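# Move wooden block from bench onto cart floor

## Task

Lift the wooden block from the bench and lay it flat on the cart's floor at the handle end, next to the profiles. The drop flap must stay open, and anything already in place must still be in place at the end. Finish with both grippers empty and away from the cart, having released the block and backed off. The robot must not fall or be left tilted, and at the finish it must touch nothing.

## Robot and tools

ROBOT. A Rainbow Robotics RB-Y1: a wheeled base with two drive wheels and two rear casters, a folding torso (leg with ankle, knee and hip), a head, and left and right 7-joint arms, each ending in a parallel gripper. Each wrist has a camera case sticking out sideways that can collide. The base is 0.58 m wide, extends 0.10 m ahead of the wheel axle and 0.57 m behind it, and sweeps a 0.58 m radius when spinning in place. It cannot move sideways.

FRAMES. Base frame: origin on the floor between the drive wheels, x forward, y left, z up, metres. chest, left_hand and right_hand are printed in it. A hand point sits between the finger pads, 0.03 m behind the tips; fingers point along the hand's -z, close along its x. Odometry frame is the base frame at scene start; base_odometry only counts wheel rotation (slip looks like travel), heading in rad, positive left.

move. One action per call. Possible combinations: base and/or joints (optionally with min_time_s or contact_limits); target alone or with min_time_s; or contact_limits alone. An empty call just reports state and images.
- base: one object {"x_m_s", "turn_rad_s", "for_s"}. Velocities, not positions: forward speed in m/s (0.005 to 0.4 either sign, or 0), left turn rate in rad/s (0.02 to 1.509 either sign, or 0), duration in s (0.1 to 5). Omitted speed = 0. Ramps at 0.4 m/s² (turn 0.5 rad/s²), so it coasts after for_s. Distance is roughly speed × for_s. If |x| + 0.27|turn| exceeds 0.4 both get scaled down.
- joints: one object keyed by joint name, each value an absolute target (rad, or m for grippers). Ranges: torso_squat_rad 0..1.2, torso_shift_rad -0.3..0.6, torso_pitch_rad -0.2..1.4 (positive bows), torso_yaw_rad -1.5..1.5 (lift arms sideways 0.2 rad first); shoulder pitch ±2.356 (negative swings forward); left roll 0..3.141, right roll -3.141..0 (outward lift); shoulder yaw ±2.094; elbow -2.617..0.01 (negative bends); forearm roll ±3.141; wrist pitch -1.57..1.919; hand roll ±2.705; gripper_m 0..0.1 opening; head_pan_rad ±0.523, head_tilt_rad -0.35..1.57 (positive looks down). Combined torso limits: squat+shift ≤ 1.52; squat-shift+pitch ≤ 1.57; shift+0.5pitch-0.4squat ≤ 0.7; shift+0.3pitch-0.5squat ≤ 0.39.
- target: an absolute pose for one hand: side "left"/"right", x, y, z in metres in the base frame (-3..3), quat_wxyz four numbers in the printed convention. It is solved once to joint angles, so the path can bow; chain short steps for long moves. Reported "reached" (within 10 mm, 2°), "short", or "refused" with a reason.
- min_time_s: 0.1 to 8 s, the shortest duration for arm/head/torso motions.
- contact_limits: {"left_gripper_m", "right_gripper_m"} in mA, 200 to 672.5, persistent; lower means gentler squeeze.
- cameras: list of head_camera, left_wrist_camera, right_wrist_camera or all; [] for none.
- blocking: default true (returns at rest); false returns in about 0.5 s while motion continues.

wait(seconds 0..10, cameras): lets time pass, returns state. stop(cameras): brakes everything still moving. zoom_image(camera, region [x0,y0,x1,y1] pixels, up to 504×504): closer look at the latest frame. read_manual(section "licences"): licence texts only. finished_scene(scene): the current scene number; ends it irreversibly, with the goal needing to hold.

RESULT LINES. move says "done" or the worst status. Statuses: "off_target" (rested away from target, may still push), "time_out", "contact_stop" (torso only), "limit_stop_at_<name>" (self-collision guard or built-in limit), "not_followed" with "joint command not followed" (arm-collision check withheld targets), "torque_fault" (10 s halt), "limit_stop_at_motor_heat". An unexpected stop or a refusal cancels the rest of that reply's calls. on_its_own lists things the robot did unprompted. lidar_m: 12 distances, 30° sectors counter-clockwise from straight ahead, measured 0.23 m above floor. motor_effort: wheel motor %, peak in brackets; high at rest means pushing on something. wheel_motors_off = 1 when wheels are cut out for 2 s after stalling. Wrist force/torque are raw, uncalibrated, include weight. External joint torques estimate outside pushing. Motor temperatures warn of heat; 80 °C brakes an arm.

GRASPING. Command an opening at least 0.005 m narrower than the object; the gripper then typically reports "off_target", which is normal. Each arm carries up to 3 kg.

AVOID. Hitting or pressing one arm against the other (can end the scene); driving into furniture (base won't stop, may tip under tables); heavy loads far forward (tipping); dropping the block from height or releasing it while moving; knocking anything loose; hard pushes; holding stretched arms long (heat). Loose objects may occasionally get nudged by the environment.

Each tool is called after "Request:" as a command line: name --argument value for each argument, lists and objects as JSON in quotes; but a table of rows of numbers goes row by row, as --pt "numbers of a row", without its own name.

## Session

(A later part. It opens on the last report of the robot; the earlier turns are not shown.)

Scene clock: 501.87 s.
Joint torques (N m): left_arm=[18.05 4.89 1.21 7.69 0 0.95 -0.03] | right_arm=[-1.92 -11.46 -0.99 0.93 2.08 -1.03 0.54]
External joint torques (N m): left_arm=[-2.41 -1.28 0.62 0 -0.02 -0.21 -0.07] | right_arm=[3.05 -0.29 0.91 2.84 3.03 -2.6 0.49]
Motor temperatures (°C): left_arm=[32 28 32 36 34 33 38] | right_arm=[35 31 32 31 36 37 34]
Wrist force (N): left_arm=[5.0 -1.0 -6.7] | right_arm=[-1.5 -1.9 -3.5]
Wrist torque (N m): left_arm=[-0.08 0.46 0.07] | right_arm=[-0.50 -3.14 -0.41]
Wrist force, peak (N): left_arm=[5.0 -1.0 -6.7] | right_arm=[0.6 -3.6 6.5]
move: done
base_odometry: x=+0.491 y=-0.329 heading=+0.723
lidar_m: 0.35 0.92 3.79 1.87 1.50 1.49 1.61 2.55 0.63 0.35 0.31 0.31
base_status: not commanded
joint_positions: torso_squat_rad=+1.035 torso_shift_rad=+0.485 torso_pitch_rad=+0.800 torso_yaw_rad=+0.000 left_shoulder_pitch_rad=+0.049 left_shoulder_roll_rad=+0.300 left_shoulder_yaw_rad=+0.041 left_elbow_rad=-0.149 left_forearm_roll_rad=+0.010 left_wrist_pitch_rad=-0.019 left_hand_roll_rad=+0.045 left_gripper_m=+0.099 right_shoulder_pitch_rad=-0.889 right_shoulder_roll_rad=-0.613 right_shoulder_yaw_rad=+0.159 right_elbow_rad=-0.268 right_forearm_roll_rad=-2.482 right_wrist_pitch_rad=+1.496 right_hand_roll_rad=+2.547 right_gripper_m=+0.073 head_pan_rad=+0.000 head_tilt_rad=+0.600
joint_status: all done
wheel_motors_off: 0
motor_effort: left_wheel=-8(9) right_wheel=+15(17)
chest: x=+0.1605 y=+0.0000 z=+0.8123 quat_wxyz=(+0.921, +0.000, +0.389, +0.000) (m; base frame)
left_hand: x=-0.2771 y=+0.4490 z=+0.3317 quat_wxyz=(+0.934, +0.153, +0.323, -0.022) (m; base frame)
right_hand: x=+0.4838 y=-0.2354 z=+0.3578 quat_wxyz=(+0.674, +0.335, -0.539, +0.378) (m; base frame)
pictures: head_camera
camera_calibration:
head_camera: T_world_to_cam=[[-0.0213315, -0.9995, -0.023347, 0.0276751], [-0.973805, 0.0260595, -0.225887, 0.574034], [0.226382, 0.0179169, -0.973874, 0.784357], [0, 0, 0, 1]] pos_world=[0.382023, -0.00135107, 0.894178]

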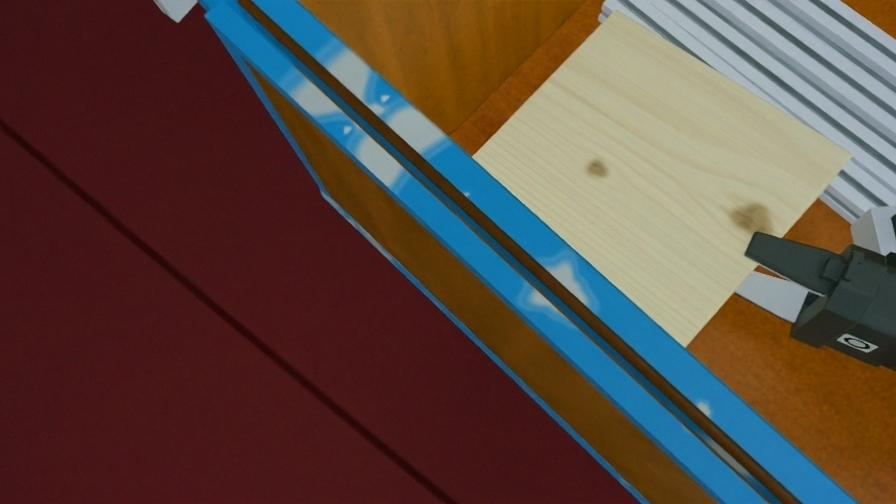

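Request:
move --joints '{"right_gripper_m":0.08}' --cameras '[]'

Request:
move --joints '{"right_gripper_m":0.099}' --cameras '["head_camera","right_wrist_camera"]'

Scene clock: 503.23 s.
Joint torques (N m): left_arm=[18.56 4.8 1.62 7.72 -0.03 1.02 -0.03] | right_arm=[-4.23 -12.16 -1.53 -2.05 -1.49 3.15 0.27]
External joint torques (N m): left_arm=[-1.91 -1.36 1.03 0.03 -0.05 -0.14 -0.07] | right_arm=[0.7 -0.99 0.37 -0.16 -0.55 1.59 0.22]
Motor temperatures (°C): left_arm=[32 28 32 36 34 33 38] | right_arm=[35 31 32 31 36 37 34]
Wrist force (N): left_arm=[5.2 -0.5 -6.4] | right_arm=[-12.4 -1.2 -5.5]
Wrist torque (N m): left_arm=[-0.15 0.46 0.06] | right_arm=[-0.12 -0.13 -0.09]
Wrist force, peak (N): left_arm=[5.4 -0.5 -6.6] | right_arm=[-13.1 -0.6 -5.9]
move: done
base_odometry: x=+0.491 y=-0.329 heading=+0.723
lidar_m: 0.36 0.92 3.79 1.86 1.50 1.47 1.62 2.54 0.64 0.36 0.31 0.31
base_status: not commanded
joint_positions: torso_squat_rad=+1.035 torso_shift_rad=+0.485 torso_pitch_rad=+0.800 torso_yaw_rad=+0.000 left_shoulder_pitch_rad=+0.049 left_shoulder_roll_rad=+0.300 left_shoulder_yaw_rad=+0.041 left_elbow_rad=-0.149 left_forearm_roll_rad=+0.010 left_wrist_pitch_rad=-0.019 left_hand_roll_rad=+0.045 left_gripper_m=+0.099 right_shoulder_pitch_rad=-0.888 right_shoulder_roll_rad=-0.613 right_shoulder_yaw_rad=+0.159 right_elbow_rad=-0.267 right_forearm_roll_rad=-2.481 right_wrist_pitch_rad=+1.495 right_hand_roll_rad=+2.547 right_gripper_m=+0.080 head_pan_rad=+0.000 head_tilt_rad=+0.600
joint_status: all done
wheel_motors_off: 0
motor_effort: left_wheel=-7(9) right_wheel=+14(18)
chest: x=+0.1607 y=+0.0000 z=+0.8122 quat_wxyz=(+0.921, +0.000, +0.390, +0.000) (m; base frame)
left_hand: x=-0.2771 y=+0.4490 z=+0.3318 quat_wxyz=(+0.934, +0.153, +0.323, -0.022) (m; base frame)
right_hand: x=+0.4833 y=-0.2356 z=+0.3569 quat_wxyz=(+0.675, +0.335, -0.538, +0.378) (m; base frame)
pictures: none
No camera images: "cameras" was empty.

Scene clock: 503.90 s.
Joint torques (N m): left_arm=[18.06 4.95 1.47 7.78 -0.05 1.03 0.01] | right_arm=[-4.15 -11.77 -1.37 -1.84 -1.76 3.22 0.35]
External joint torques (N m): left_arm=[-2.42 -1.22 0.87 0.09 -0.07 -0.13 -0.03] | right_arm=[0.78 -0.61 0.53 0.04 -0.82 1.64 0.31]
Motor temperatures (°C): left_arm=[32 28 32 36 34 33 38] | right_arm=[35 31 32 31 36 37 34]
Wrist force (N): left_arm=[4.5 -0.9 -6.4] | right_arm=[-12.9 -0.7 -5.9]
Wrist torque (N m): left_arm=[-0.13 0.36 0.04] | right_arm=[-0.11 -0.23 -0.09]
Wrist force, peak (N): left_arm=[5.4 -0.7 -6.6] | right_arm=[-13.0 -0.6 -6.7]
move: done
base_odometry: x=+0.491 y=-0.329 heading=+0.723
lidar_m: 0.35 0.92 3.80 1.85 1.50 1.47 1.63 2.53 0.65 0.38 0.31 0.30
base_status: not commanded
joint_positions: torso_squat_rad=+1.035 torso_shift_rad=+0.485 torso_pitch_rad=+0.800 torso_yaw_rad=+0.000 left_shoulder_pitch_rad=+0.049 left_shoulder_roll_rad=+0.300 left_shoulder_yaw_rad=+0.041 left_elbow_rad=-0.149 left_forearm_roll_rad=+0.010 left_wrist_pitch_rad=-0.019 left_hand_roll_rad=+0.045 left_gripper_m=+0.099 right_shoulder_pitch_rad=-0.888 right_shoulder_roll_rad=-0.613 right_shoulder_yaw_rad=+0.159 right_elbow_rad=-0.267 right_forearm_roll_rad=-2.481 right_wrist_pitch_rad=+1.495 right_hand_roll_rad=+2.547 right_gripper_m=+0.099 head_pan_rad=+0.000 head_tilt_rad=+0.600
joint_status: all done
wheel_motors_off: 0
motor_effort: left_wheel=-6(8) right_wheel=+14(16)
chest: x=+0.1607 y=+0.0000 z=+0.8122 quat_wxyz=(+0.921, +0.000, +0.390, +0.000) (m; base frame)
left_hand: x=-0.2772 y=+0.4490 z=+0.3318 quat_wxyz=(+0.934, +0.153, +0.323, -0.022) (m; base frame)
right_hand: x=+0.4832 y=-0.2356 z=+0.3569 quat_wxyz=(+0.675, +0.335, -0.538, +0.378) (m; base frame)
pictures: head_camera, right_wrist_camera
camera_calibration:
head_camera: T_world_to_cam=[[-0.0213447, -0.9995, -0.0233385, 0.0276722], [-0.973898, 0.0260631, -0.225485, 0.573861], [0.22598, 0.0179164, -0.973967, 0.784355], [0, 0, 0, 1]] pos_world=[0.382224, -0.00135106, 0.893979]
right_wrist_camera: T_world_to_cam=[[-0.0970557, -0.14181, -0.985124, 0.36387], [-0.994751, -0.0183995, 0.100653, 0.467519], [-0.0323994, 0.989723, -0.13928, 0.370742], [0, 0, 0, 1]] pos_world=[0.512392, -0.306729, 0.363037]

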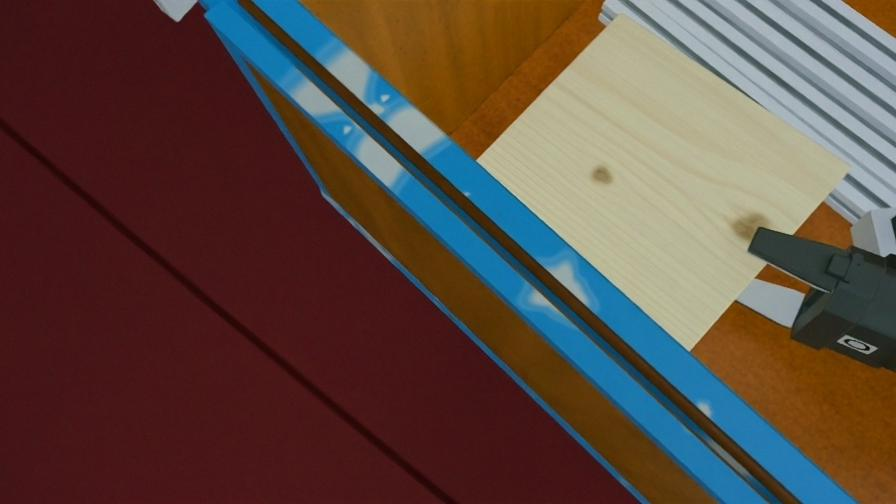

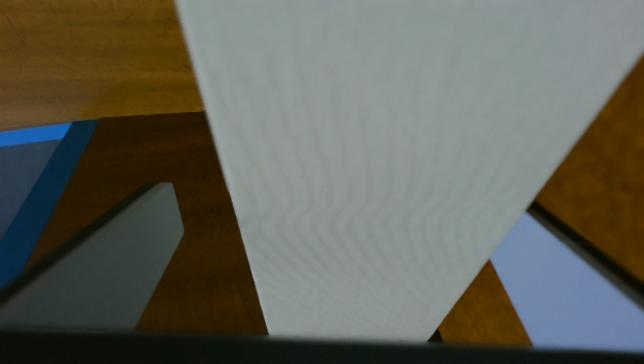

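Request:
move --target '{"side":"right","x":0.468,"y":-0.2506,"z":0.3575,"quat_wxyz":[0.675,0.335,-0.538,0.378]}' --min_time_s 1 --cameras '["head_camera"]'

Request:
move --target '{"side":"right","x":0.44,"y":-0.279,"z":0.36,"quat_wxyz":[0.675,0.335,-0.538,0.378]}' --min_time_s 1 --cameras '["head_camera","right_wrist_camera"]'

Scene clock: 507.63 s.
Joint torques (N m): left_arm=[17.83 5.2 1.45 7.72 -0.1 0.99 -0.08] | right_arm=[-2.69 -14.7 -4.91 -1.76 -2.24 3.63 0.38]
External joint torques (N m): left_arm=[-2.65 -0.97 0.85 0.02 -0.13 -0.17 -0.12] | right_arm=[1.37 -3.12 -3 -0.16 -1.32 2.05 0.33]
Motor temperatures (°C): left_arm=[32 28 32 36 34 33 38] | right_arm=[35 31 32 31 36 37 34]
Wrist force (N): left_arm=[5.8 -0.1 -6.2] | right_arm=[-12.5 -0.6 -6.1]
Wrist torque (N m): left_arm=[-0.19 0.52 0.03] | right_arm=[-0.11 -0.13 -0.14]
Wrist force, peak (N): left_arm=[5.4 -0.9 -6.7] | right_arm=[-13.6 -0.9 -6.6]
move: done
base_odometry: x=+0.491 y=-0.329 heading=+0.723
lidar_m: 0.36 0.92 3.80 1.86 1.51 1.48 1.62 2.53 0.63 0.37 0.31 0.31
base_status: not commanded
joint_positions: torso_squat_rad=+1.035 torso_shift_rad=+0.485 torso_pitch_rad=+0.800 torso_yaw_rad=+0.000 left_shoulder_pitch_rad=+0.049 left_shoulder_roll_rad=+0.300 left_shoulder_yaw_rad=+0.041 left_elbow_rad=-0.149 left_forearm_roll_rad=+0.010 left_wrist_pitch_rad=-0.019 left_hand_roll_rad=+0.045 left_gripper_m=+0.099 right_shoulder_pitch_rad=-0.853 right_shoulder_roll_rad=-0.631 right_shoulder_yaw_rad=+0.153 right_elbow_rad=-0.267 right_forearm_roll_rad=-2.487 right_wrist_pitch_rad=+1.525 right_hand_roll_rad=+2.559 right_gripper_m=+0.099 head_pan_rad=+0.000 head_tilt_rad=+0.600
joint_status: all done
wheel_motors_off: 0
motor_effort: left_wheel=-7(8) right_wheel=+16(16)
chest: x=+0.1607 y=+0.0000 z=+0.8122 quat_wxyz=(+0.921, +0.000, +0.390, +0.000) (m; base frame)
left_hand: x=-0.2772 y=+0.4490 z=+0.3318 quat_wxyz=(+0.934, +0.153, +0.323, -0.022) (m; base frame)
right_hand: x=+0.4682 y=-0.2496 z=+0.3573 quat_wxyz=(+0.677, +0.333, -0.536, +0.378) (m; base frame)
right_hand_status: reached (checked arc, planned for 1.0 s): 1 mm and 0.3 deg off.
pictures: head_camera
camera_calibration:
head_camera: T_world_to_cam=[[-0.0213447, -0.9995, -0.0233385, 0.0276722], [-0.973898, 0.0260631, -0.225485, 0.573861], [0.22598, 0.0179164, -0.973967, 0.784355], [0, 0, 0, 1]] pos_world=[0.382224, -0.00135106, 0.893979]

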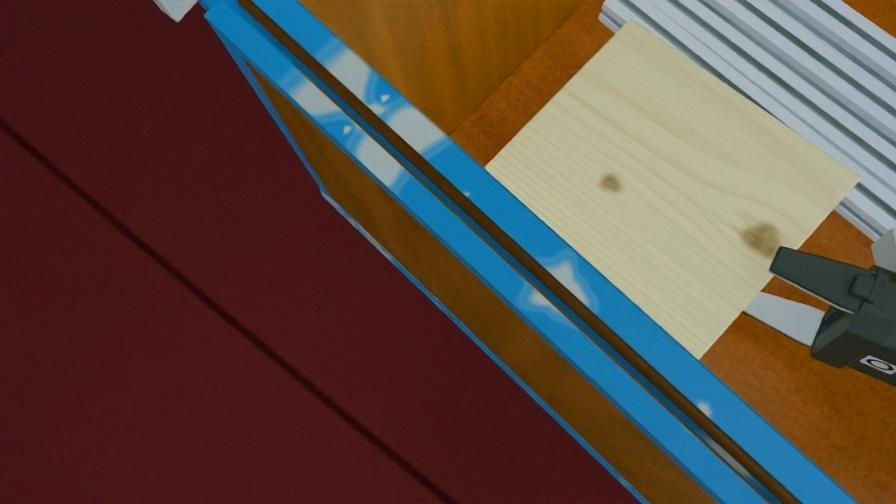

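Scene clock: 508.97 s.
Joint torques (N m): left_arm=[17.84 4.82 1.45 7.68 -0.09 1.01 -0.02] | right_arm=[-0.89 -15.58 -4.79 -1.32 -2.14 3.54 0.22]
External joint torques (N m): left_arm=[-2.64 -1.35 0.85 -0.02 -0.11 -0.15 -0.05] | right_arm=[1.47 -3.14 -2.87 -0.28 -1.27 1.94 0.17]
Motor temperatures (°C): left_arm=[32 28 32 36 34 33 38] | right_arm=[35 31 32 31 36 37 34]
Wrist force (N): left_arm=[4.8 -0.5 -6.3] | right_arm=[-12.1 -0.5 -5.5]
Wrist torque (N m): left_arm=[-0.18 0.42 0.03] | right_arm=[-0.17 -0.10 -0.12]
Wrist force, peak (N): left_arm=[5.3 -1.0 -6.6] | right_arm=[-12.7 0.0 -7.6]
move: done
base_odometry: x=+0.491 y=-0.329 heading=+0.723
lidar_m: 0.35 0.93 3.80 1.87 1.50 1.48 1.62 2.53 0.65 0.37 0.32 0.30
base_status: not commanded
joint_positions: torso_squat_rad=+1.035 torso_shift_rad=+0.485 torso_pitch_rad=+0.800 torso_yaw_rad=+0.000 left_shoulder_pitch_rad=+0.049 left_shoulder_roll_rad=+0.300 left_shoulder_yaw_rad=+0.041 left_elbow_rad=-0.149 left_forearm_roll_rad=+0.010 left_wrist_pitch_rad=-0.019 left_hand_roll_rad=+0.045 left_gripper_m=+0.099 right_shoulder_pitch_rad=-0.783 right_shoulder_roll_rad=-0.668 right_shoulder_yaw_rad=+0.140 right_elbow_rad=-0.267 right_forearm_roll_rad=-2.500 right_wrist_pitch_rad=+1.580 right_hand_roll_rad=+2.583 right_gripper_m=+0.099 head_pan_rad=+0.000 head_tilt_rad=+0.600
joint_status: all done
wheel_motors_off: 0
motor_effort: left_wheel=-6(7) right_wheel=+16(16)
chest: x=+0.1607 y=+0.0000 z=+0.8122 quat_wxyz=(+0.921, +0.000, +0.390, +0.000) (m; base frame)
left_hand: x=-0.2772 y=+0.4490 z=+0.3318 quat_wxyz=(+0.934, +0.153, +0.323, -0.022) (m; base frame)
right_hand: x=+0.4398 y=-0.2782 z=+0.3602 quat_wxyz=(+0.682, +0.328, -0.533, +0.378) (m; base frame)
right_hand_status: reached (checked arc, as near as the solve gets, planned for 1.0 s): 1 mm and 1.2 deg off.
pictures: head_camera, right_wrist_camera
camera_calibration:
head_camera: T_world_to_cam=[[-0.0213447, -0.9995, -0.0233385, 0.0276722], [-0.973898, 0.0260631, -0.225485, 0.573861], [0.22598, 0.0179164, -0.973967, 0.784355], [0, 0, 0, 1]] pos_world=[0.382224, -0.00135106, 0.893979]
right_wrist_camera: T_world_to_cam=[[-0.107584, -0.158167, -0.981534, 0.355619], [-0.993857, -0.00866657, 0.110331, 0.422047], [-0.0259572, 0.987374, -0.156263, 0.414559], [0, 0, 0, 1]] pos_world=[0.468474, -0.34942, 0.367267]

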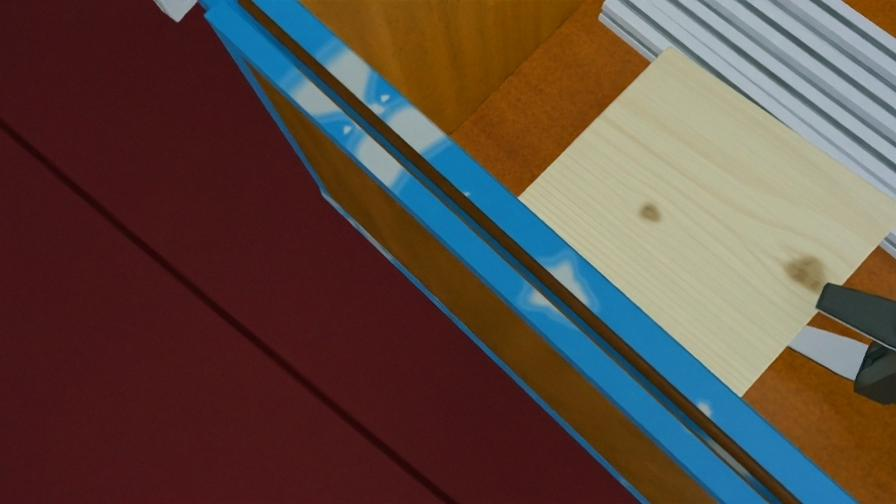

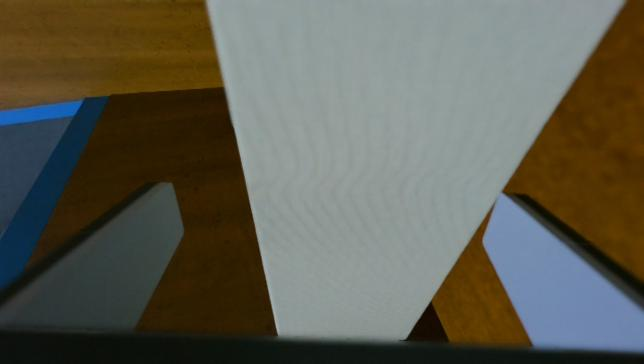

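Request:
move --target '{"side":"right","x":0.43,"y":-0.288,"z":0.348,"quat_wxyz":[0.682,0.328,-0.533,0.378]}' --min_time_s 1 --cameras '["head_camera","right_wrist_camera"]'

Request:
move --target '{"side":"right","x":0.41,"y":-0.308,"z":0.348,"quat_wxyz":[0.682,0.328,-0.533,0.378]}' --min_time_s 0.6 --cameras '["head_camera","right_wrist_camera"]'

Scene clock: 514.23 s.
Joint torques (N m): left_arm=[18.31 4.78 1.33 7.84 -0.02 0.95 -0.02] | right_arm=[0.25 -13.46 -4.07 -1.01 -1.15 1.58 0.36]
External joint torques (N m): left_arm=[-2.16 -1.39 0.74 0.15 -0.04 -0.21 -0.06] | right_arm=[1.97 -0.97 -2.18 -0.16 -0.31 -0.01 0.31]
Motor temperatures (°C): left_arm=[32 28 32 36 34 33 38] | right_arm=[35 31 32 30 36 37 34]
Wrist force (N): left_arm=[5.0 -1.1 -5.4] | right_arm=[-4.4 0.7 -1.1]
Wrist torque (N m): left_arm=[-0.09 0.43 0.02] | right_arm=[-0.19 -0.11 -0.13]
Wrist force, peak (N): left_arm=[5.5 -0.5 -6.7] | right_arm=[-12.9 -0.7 -7.3]
move: short
base_odometry: x=+0.491 y=-0.329 heading=+0.723
lidar_m: 0.36 0.92 3.79 1.86 1.50 1.48 1.62 2.54 0.64 0.37 0.31 0.31
base_status: not commanded
joint_positions: torso_squat_rad=+1.035 torso_shift_rad=+0.485 torso_pitch_rad=+0.800 torso_yaw_rad=+0.000 left_shoulder_pitch_rad=+0.049 left_shoulder_roll_rad=+0.300 left_shoulder_yaw_rad=+0.041 left_elbow_rad=-0.149 left_forearm_roll_rad=+0.010 left_wrist_pitch_rad=-0.019 left_hand_roll_rad=+0.045 left_gripper_m=+0.099 right_shoulder_pitch_rad=-0.756 right_shoulder_roll_rad=-0.669 right_shoulder_yaw_rad=+0.137 right_elbow_rad=-0.267 right_forearm_roll_rad=-2.500 right_wrist_pitch_rad=+1.544 right_hand_roll_rad=+2.600 right_gripper_m=+0.099 head_pan_rad=+0.000 head_tilt_rad=+0.600
joint_status: all done
wheel_motors_off: 0
motor_effort: left_wheel=-6(8) right_wheel=+15(17)
chest: x=+0.1606 y=+0.0000 z=+0.8122 quat_wxyz=(+0.921, +0.000, +0.389, +0.000) (m; base frame)
left_hand: x=-0.2772 y=+0.4490 z=+0.3318 quat_wxyz=(+0.934, +0.153, +0.323, -0.022) (m; base frame)
right_hand: x=+0.4299 y=-0.2873 z=+0.3485 quat_wxyz=(+0.699, +0.311, -0.521, +0.380) (m; base frame)
right_hand_status: short (checked arc, as near as the solve gets, planned for 1.0 s): 1 mm and 3.1 deg off. The place is met; only the turn is off.
pictures: head_camera, right_wrist_camera
camera_calibration:
head_camera: T_world_to_cam=[[-0.0213442, -0.9995, -0.0233424, 0.0276734], [-0.973893, 0.0260639, -0.225505, 0.57378], [0.226001, 0.0179198, -0.973962, 0.784366], [0, 0, 0, 1]] pos_world=[0.382124, -0.00135107, 0.893979]
right_wrist_camera: T_world_to_cam=[[-0.131704, -0.199809, -0.970943, 0.3363], [-0.991256, 0.0185564, 0.130641, 0.413007], [-0.00808604, 0.979659, -0.200506, 0.427084], [0, 0, 0, 1]] pos_world=[0.457141, -0.358865, 0.358205]

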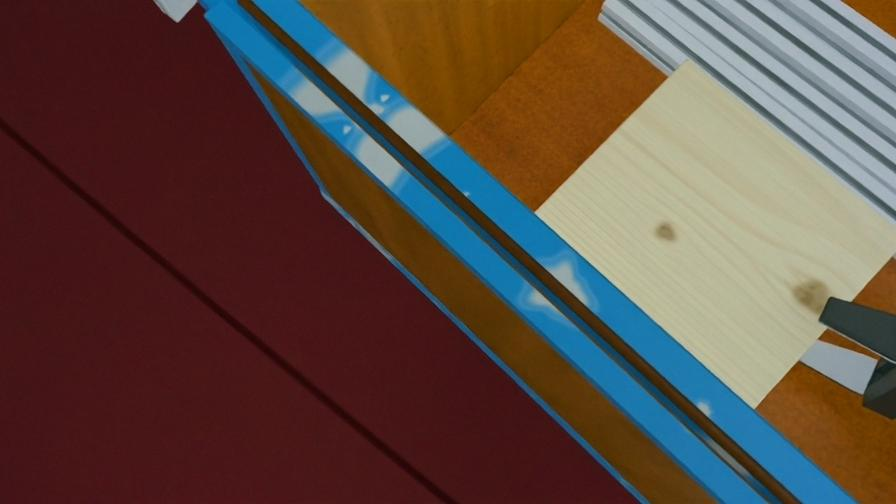

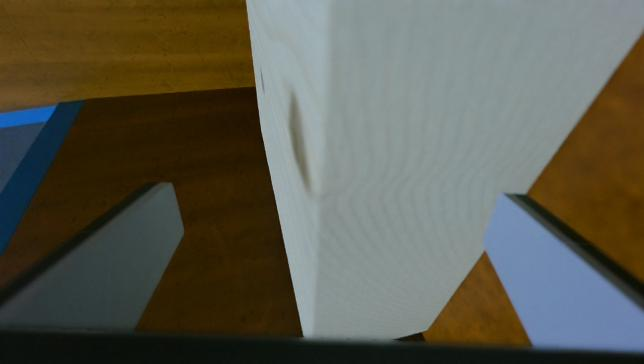

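Scene clock: 515.17 s.
Joint torques (N m): left_arm=[18.07 5 1.13 7.74 -0.06 1.01 -0.06] | right_arm=[1.23 -13.8 -4.34 -0.6 -1.25 1.82 0.32]
External joint torques (N m): left_arm=[-2.4 -1.17 0.53 0.04 -0.08 -0.15 -0.1] | right_arm=[1.77 -0.79 -2.44 -0.15 -0.44 0.23 0.27]
Motor temperatures (°C): left_arm=[32 28 32 36 34 33 38] | right_arm=[35 31 32 30 36 37 34]
Wrist force (N): left_arm=[4.6 0.1 -5.6] | right_arm=[-4.3 0.9 -1.4]
Wrist torque (N m): left_arm=[-0.22 0.42 0.03] | right_arm=[-0.21 -0.07 -0.11]
Wrist force, peak (N): left_arm=[5.5 -0.6 -6.1] | right_arm=[-5.0 0.7 -2.3]
move: short
base_odometry: x=+0.491 y=-0.329 heading=+0.723
lidar_m: 0.35 0.92 3.80 1.86 1.49 1.48 1.63 2.53 0.64 0.37 0.32 0.31
base_status: not commanded
joint_positions: torso_squat_rad=+1.035 torso_shift_rad=+0.485 torso_pitch_rad=+0.800 torso_yaw_rad=+0.000 left_shoulder_pitch_rad=+0.049 left_shoulder_roll_rad=+0.300 left_shoulder_yaw_rad=+0.041 left_elbow_rad=-0.149 left_forearm_roll_rad=+0.010 left_wrist_pitch_rad=-0.019 left_hand_roll_rad=+0.045 left_gripper_m=+0.099 right_shoulder_pitch_rad=-0.706 right_shoulder_roll_rad=-0.692 right_shoulder_yaw_rad=+0.127 right_elbow_rad=-0.267 right_forearm_roll_rad=-2.508 right_wrist_pitch_rad=+1.563 right_hand_roll_rad=+2.618 right_gripper_m=+0.099 head_pan_rad=+0.000 head_tilt_rad=+0.600
joint_status: all done
wheel_motors_off: 0
motor_effort: left_wheel=-7(7) right_wheel=+14(17)
chest: x=+0.1606 y=+0.0000 z=+0.8122 quat_wxyz=(+0.921, +0.000, +0.389, +0.000) (m; base frame)
left_hand: x=-0.2772 y=+0.4490 z=+0.3318 quat_wxyz=(+0.934, +0.153, +0.323, -0.022) (m; base frame)
right_hand: x=+0.4099 y=-0.3074 z=+0.3485 quat_wxyz=(+0.707, +0.302, -0.514, +0.381) (m; base frame)
right_hand_status: short (checked arc, as near as the solve gets, planned for 0.6 s): 1 mm and 4.8 deg off. The place is met; only the turn is off.
pictures: head_camera, right_wrist_camera
camera_calibration:
head_camera: T_world_to_cam=[[-0.0213442, -0.9995, -0.0233424, 0.0276734], [-0.973893, 0.0260639, -0.225505, 0.57378], [0.226001, 0.0179198, -0.973962, 0.784366], [0, 0, 0, 1]] pos_world=[0.382124, -0.00135107, 0.893979]
right_wrist_camera: T_world_to_cam=[[-0.145102, -0.22257, -0.964058, 0.325799], [-0.989417, 0.0320955, 0.141509, 0.393151], [-0.000553602, 0.974388, -0.224871, 0.450327], [0, 0, 0, 1]] pos_world=[0.436514, -0.378898, 0.35972]

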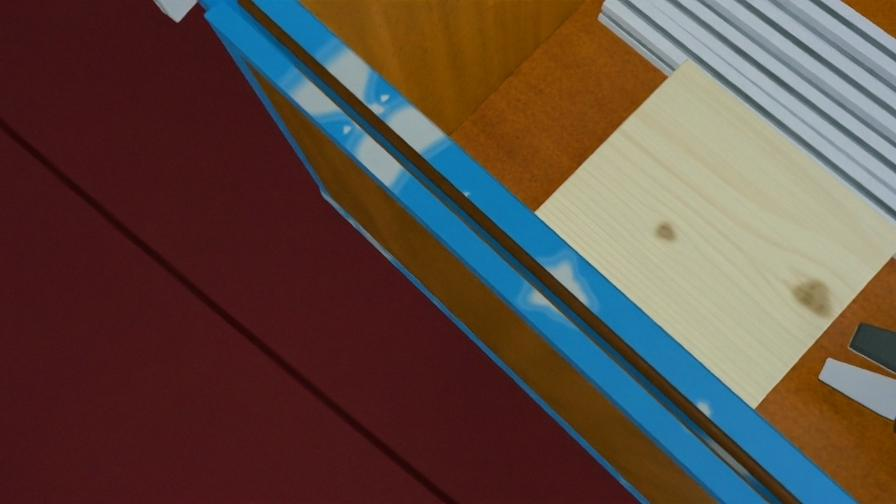

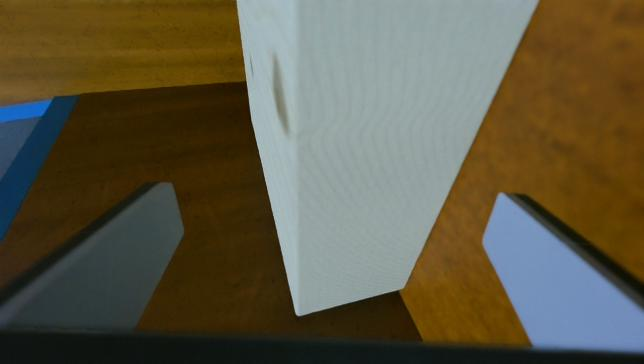

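Request:
move --target '{"side":"right","x":0.38,"y":-0.335,"z":0.45,"quat_wxyz":[0.8038,0.279,-0.3364,0.4034]}' --min_time_s 1.5 --cameras '[]'

Request:
move --joints '{"torso_squat_rad":0.5,"torso_shift_rad":0.3,"torso_pitch_rad":0.6}' --min_time_s 2.5 --cameras '["head_camera"]'

Request:
move --target '{"side":"right","x":0.40,"y":-0.35,"z":0.9,"quat_wxyz":[0.9239,0,0,0.3827]}' --min_time_s 2 --cameras '["head_camera"]'

Scene clock: 520.17 s.
Joint torques (N m): left_arm=[18.14 4.95 1.43 7.69 -0.06 1.05 -0.04] | right_arm=[4.87 -9.44 -7.45 -2.8 -0.87 1.01 0.26]
External joint torques (N m): left_arm=[-2.33 -1.21 0.83 0 -0.08 -0.11 -0.07] | right_arm=[1.32 0.41 -1.08 -0.37 0 0.24 0.22]
Motor temperatures (°C): left_arm=[32 28 32 36 34 33 38] | right_arm=[35 31 32 30 36 37 34]
Wrist force (N): left_arm=[4.9 -1.6 -6.1] | right_arm=[-3.4 -0.3 -4.1]
Wrist torque (N m): left_arm=[-0.04 0.39 0.03] | right_arm=[-0.08 0.00 -0.08]
Wrist force, peak (N): left_arm=[5.5 -1.0 -6.5] | right_arm=[-5.1 0.2 -2.4]
move: done
base_odometry: x=+0.491 y=-0.329 heading=+0.723
lidar_m: 0.36 0.92 3.81 1.86 1.49 1.48 1.63 2.54 0.63 0.36 0.32 0.31
base_status: not commanded
joint_positions: torso_squat_rad=+1.035 torso_shift_rad=+0.485 torso_pitch_rad=+0.800 torso_yaw_rad=+0.000 left_shoulder_pitch_rad=+0.049 left_shoulder_roll_rad=+0.300 left_shoulder_yaw_rad=+0.041 left_elbow_rad=-0.149 left_forearm_roll_rad=+0.010 left_wrist_pitch_rad=-0.019 left_hand_roll_rad=+0.045 left_gripper_m=+0.099 right_shoulder_pitch_rad=+0.138 right_shoulder_roll_rad=-1.154 right_shoulder_yaw_rad=-0.083 right_elbow_rad=-1.661 right_forearm_roll_rad=-2.474 right_wrist_pitch_rad=+0.845 right_hand_roll_rad=+1.922 right_gripper_m=+0.099 head_pan_rad=+0.000 head_tilt_rad=+0.600
joint_status: all done
wheel_motors_off: 0
motor_effort: left_wheel=-6(7) right_wheel=+16(17)
chest: x=+0.1606 y=+0.0000 z=+0.8122 quat_wxyz=(+0.921, +0.000, +0.389, +0.000) (m; base frame)
left_hand: x=-0.2771 y=+0.4490 z=+0.3317 quat_wxyz=(+0.934, +0.153, +0.323, -0.022) (m; base frame)
right_hand: x=+0.3801 y=-0.3348 z=+0.4505 quat_wxyz=(+0.802, +0.282, -0.339, +0.404) (m; base frame)
right_hand_status: reached (checked arc, planned for 1.7 s): 1 mm and 0.5 deg off.
pictures: none
No camera images: "cameras" was empty.

Scene clock: 522.97 s.
Joint torques (N m): left_arm=[13.81 5.84 1.46 5.89 -0.03 0.68 0.03] | right_arm=[1.27 -11.92 -8.12 -3.25 -1.14 0.66 0.32]
External joint torques (N m): left_arm=[-2.15 -1.45 0.81 -0.14 -0.06 -0.13 0] | right_arm=[0.89 0.25 -0.3 -0.28 -0.1 0.14 0.28]
Motor temperatures (°C): left_arm=[32 28 32 36 34 33 38] | right_arm=[35 31 32 30 36 37 34]
Wrist force (N): left_arm=[3.9 -1.0 -6.7] | right_arm=[-4.4 0.6 -3.4]
Wrist torque (N m): left_arm=[-0.13 0.39 0.03] | right_arm=[-0.11 -0.10 -0.15]
Wrist force, peak (N): left_arm=[5.3 -0.9 -6.7] | right_arm=[-4.1 1.1 -3.9]
move: done
base_odometry: x=+0.491 y=-0.329 heading=+0.723
lidar_m: 0.35 0.92 3.79 1.87 1.50 1.48 1.62 2.54 0.62 0.36 0.29 0.30
base_status: not commanded
joint_positions: torso_squat_rad=+0.500 torso_shift_rad=+0.300 torso_pitch_rad=+0.600 torso_yaw_rad=+0.000 left_shoulder_pitch_rad=+0.049 left_shoulder_roll_rad=+0.300 left_shoulder_yaw_rad=+0.041 left_elbow_rad=-0.149 left_forearm_roll_rad=+0.010 left_wrist_pitch_rad=-0.019 left_hand_roll_rad=+0.045 left_gripper_m=+0.099 right_shoulder_pitch_rad=+0.138 right_shoulder_roll_rad=-1.154 right_shoulder_yaw_rad=-0.083 right_elbow_rad=-1.661 right_forearm_roll_rad=-2.474 right_wrist_pitch_rad=+0.845 right_hand_roll_rad=+1.922 right_gripper_m=+0.099 head_pan_rad=+0.000 head_tilt_rad=+0.600
joint_status: all done
wheel_motors_off: 0
motor_effort: left_wheel=-5(8) right_wheel=+15(19)
chest: x=+0.1282 y=+0.0000 z=+1.1227 quat_wxyz=(+0.955, +0.000, +0.296, +0.000) (m; base frame)
left_hand: x=-0.2053 y=+0.4490 z=+0.5649 quat_wxyz=(+0.961, +0.155, +0.228, -0.007) (m; base frame)
right_hand: x=+0.4153 y=-0.3348 z=+0.8119 quat_wxyz=(+0.764, +0.240, -0.417, +0.430) (m; base frame)
pictures: head_camera
camera_calibration:
head_camera: T_world_to_cam=[[-0.0162793, -0.9995, -0.0271178, 0.0379207], [-0.909625, 0.0260645, -0.414613, 0.816337], [0.415112, 0.0179174, -0.909594, 0.997655], [0, 0, 0, 1]] pos_world=[0.329039, -0.00125106, 1.24695]

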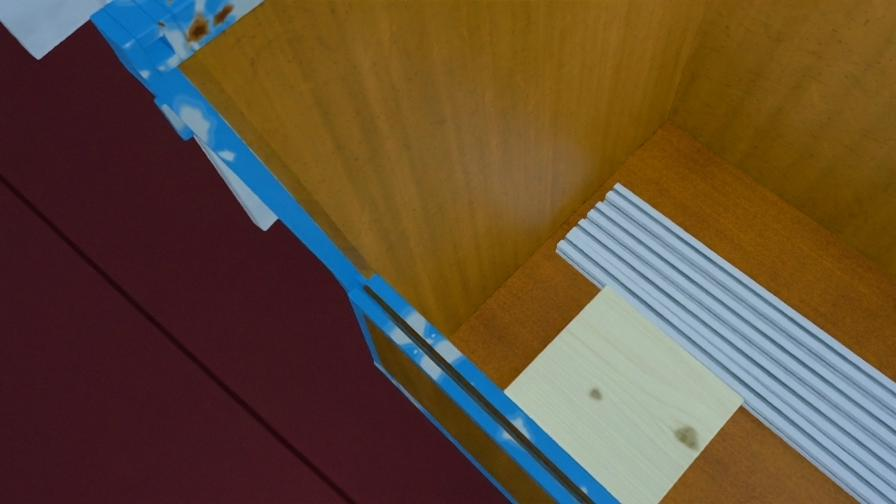

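Scene clock: 525.30 s.
Joint torques (N m): left_arm=[14.1 5.67 1.05 5.94 0.06 0.55 -0.01] | right_arm=[-4.45 2.78 -8.7 0.34 -0.05 0.21 0.18]
External joint torques (N m): left_arm=[-1.86 -1.62 0.41 -0.1 0.03 -0.26 -0.04] | right_arm=[1.33 0.72 -1.07 0.16 -0.26 0.26 0.18]
Motor temperatures (°C): left_arm=[32 28 32 36 34 33 38] | right_arm=[35 31 32 30 36 37 34]
Wrist force (N): left_arm=[3.8 -0.7 -6.4] | right_arm=[1.0 1.4 -6.3]
Wrist torque (N m): left_arm=[-0.15 0.37 0.07] | right_arm=[-0.16 0.22 -0.11]
Wrist force, peak (N): left_arm=[4.3 -0.9 -7.5] | right_arm=[1.6 1.7 -6.7]
move: done
base_odometry: x=+0.491 y=-0.329 heading=+0.723
lidar_m: 0.34 0.91 3.78 1.86 1.49 1.48 1.60 2.54 0.64 0.36 0.30 0.29
base_status: not commanded
joint_positions: torso_squat_rad=+0.500 torso_shift_rad=+0.300 torso_pitch_rad=+0.600 torso_yaw_rad=+0.000 left_shoulder_pitch_rad=+0.049 left_shoulder_roll_rad=+0.300 left_shoulder_yaw_rad=+0.041 left_elbow_rad=-0.149 left_forearm_roll_rad=+0.010 left_wrist_pitch_rad=-0.019 left_hand_roll_rad=+0.045 left_gripper_m=+0.099 right_shoulder_pitch_rad=+0.965 right_shoulder_roll_rad=-1.788 right_shoulder_yaw_rad=-1.137 right_elbow_rad=-2.330 right_forearm_roll_rad=-1.499 right_wrist_pitch_rad=+1.073 right_hand_roll_rad=+0.004 right_gripper_m=+0.099 head_pan_rad=+0.000 head_tilt_rad=+0.600
joint_status: all done
wheel_motors_off: 0
motor_effort: left_wheel=-5(7) right_wheel=+14(18)
chest: x=+0.1283 y=+0.0001 z=+1.1227 quat_wxyz=(+0.955, +0.000, +0.296, +0.000) (m; base frame)
left_hand: x=-0.2053 y=+0.4490 z=+0.5649 quat_wxyz=(+0.961, +0.155, +0.228, -0.007) (m; base frame)
right_hand: x=+0.4001 y=-0.3500 z=+0.9000 quat_wxyz=(+0.924, +0.000, +0.000, +0.383) (m; base frame)
right_hand_status: reached (checked arc, planned for 2.0 s): 0 mm and 0.0 deg off.
pictures: head_camera
camera_calibration:
head_camera: T_world_to_cam=[[-0.0163194, -0.999502, -0.0270263, 0.0378217], [-0.909624, 0.026063, -0.414615, 0.816431], [0.415113, 0.0178175, -0.909596, 0.997615], [0, 0, 0, 1]] pos_world=[0.329139, -0.00125081, 1.24695]

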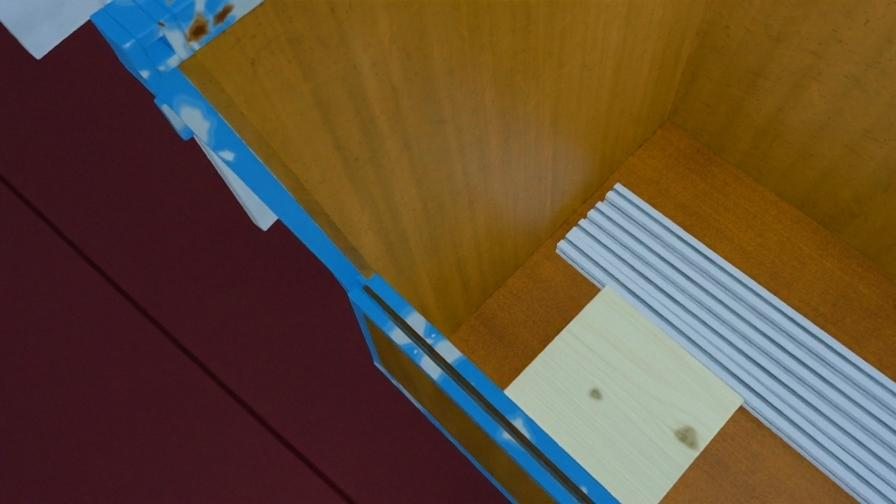

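Request:
move --base '{"x_m_s":-0.2,"for_s":2.5}' --joints '{"torso_pitch_rad":0.2,"torso_shift_rad":0.1}' --cameras '["head_camera"]'

Request:
finished_scene --scene 1

Scene clock: 530.43 s.
Joint torques (N m): left_arm=[3.73 6.78 1.71 2.04 0.01 -0.05 -0.02] | right_arm=[-6.96 -1.88 -9.46 2.46 0.5 -0.47 0.15]
External joint torques (N m): left_arm=[-1.5 -1.85 1.05 -0.03 -0.04 -0.08 -0.02] | right_arm=[0.24 1.06 -0.51 0.26 -0.17 0.11 0.14]
Motor temperatures (°C): left_arm=[32 28 32 36 34 33 38] | right_arm=[35 31 32 30 36 37 34]
Wrist force (N): left_arm=[1.1 -0.1 -7.3] | right_arm=[-0.4 3.5 -5.3]
Wrist torque (N m): left_arm=[-0.23 0.17 0.06] | right_arm=[-0.30 0.13 -0.11]
Wrist force, peak (N): left_arm=[4.8 -0.4 -6.8] | right_arm=[1.9 1.0 -7.1]
move: done
base_odometry: x=+0.116 y=-0.660 heading=+0.724
lidar_m: 0.77 1.49 2.77 1.38 1.09 1.09 1.20 1.86 3.74 0.77 0.66 0.66
base_status: done (sent for 2.5 of 2.5 s)
joint_positions: torso_squat_rad=+0.500 torso_shift_rad=+0.100 torso_pitch_rad=+0.200 torso_yaw_rad=+0.000 left_shoulder_pitch_rad=+0.049 left_shoulder_roll_rad=+0.300 left_shoulder_yaw_rad=+0.041 left_elbow_rad=-0.149 left_forearm_roll_rad=+0.010 left_wrist_pitch_rad=-0.019 left_hand_roll_rad=+0.045 left_gripper_m=+0.099 right_shoulder_pitch_rad=+0.965 right_shoulder_roll_rad=-1.788 right_shoulder_yaw_rad=-1.137 right_elbow_rad=-2.330 right_forearm_roll_rad=-1.499 right_wrist_pitch_rad=+1.073 right_hand_roll_rad=+0.004 right_gripper_m=+0.099 head_pan_rad=+0.000 head_tilt_rad=+0.600
joint_status: all done
wheel_motors_off: 0
motor_effort: left_wheel=+12(43) right_wheel=-11(28)
chest: x=-0.1052 y=+0.0001 z=+1.1950 quat_wxyz=(+0.995, +0.000, +0.100, +0.000) (m; base frame)
left_hand: x=-0.1951 y=+0.4490 z=+0.5513 quat_wxyz=(+0.987, +0.153, +0.032, +0.024) (m; base frame)
right_hand: x=+0.2319 y=-0.3500 z=+1.0957 quat_wxyz=(+0.905, -0.076, -0.184, +0.375) (m; base frame)
pictures: head_camera
camera_calibration:
head_camera: T_world_to_cam=[[-0.00450233, -0.999502, -0.0312462, 0.0422487], [-0.676342, 0.0260593, -0.736126, 1.04274], [0.736574, 0.0178189, -0.676123, 0.915066], [0, 0, 0, 1]] pos_world=[0.0314264, -0.00125083, 1.3876]

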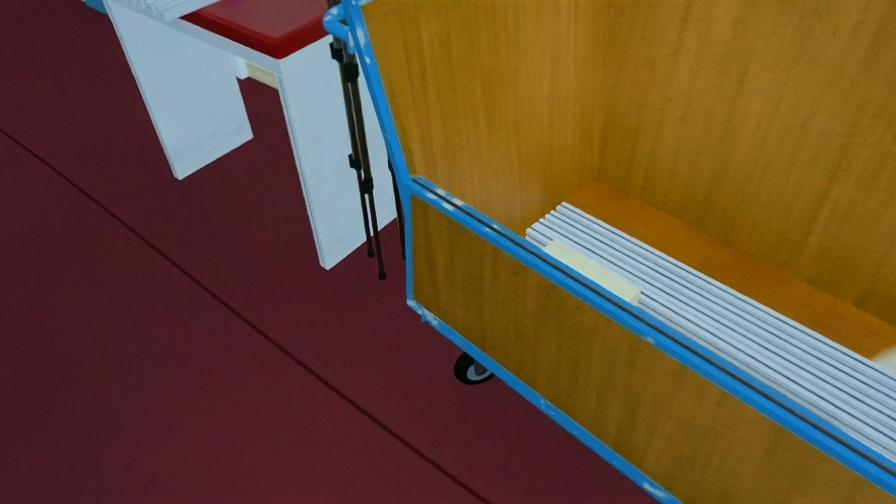

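The scene is finished: the task was done.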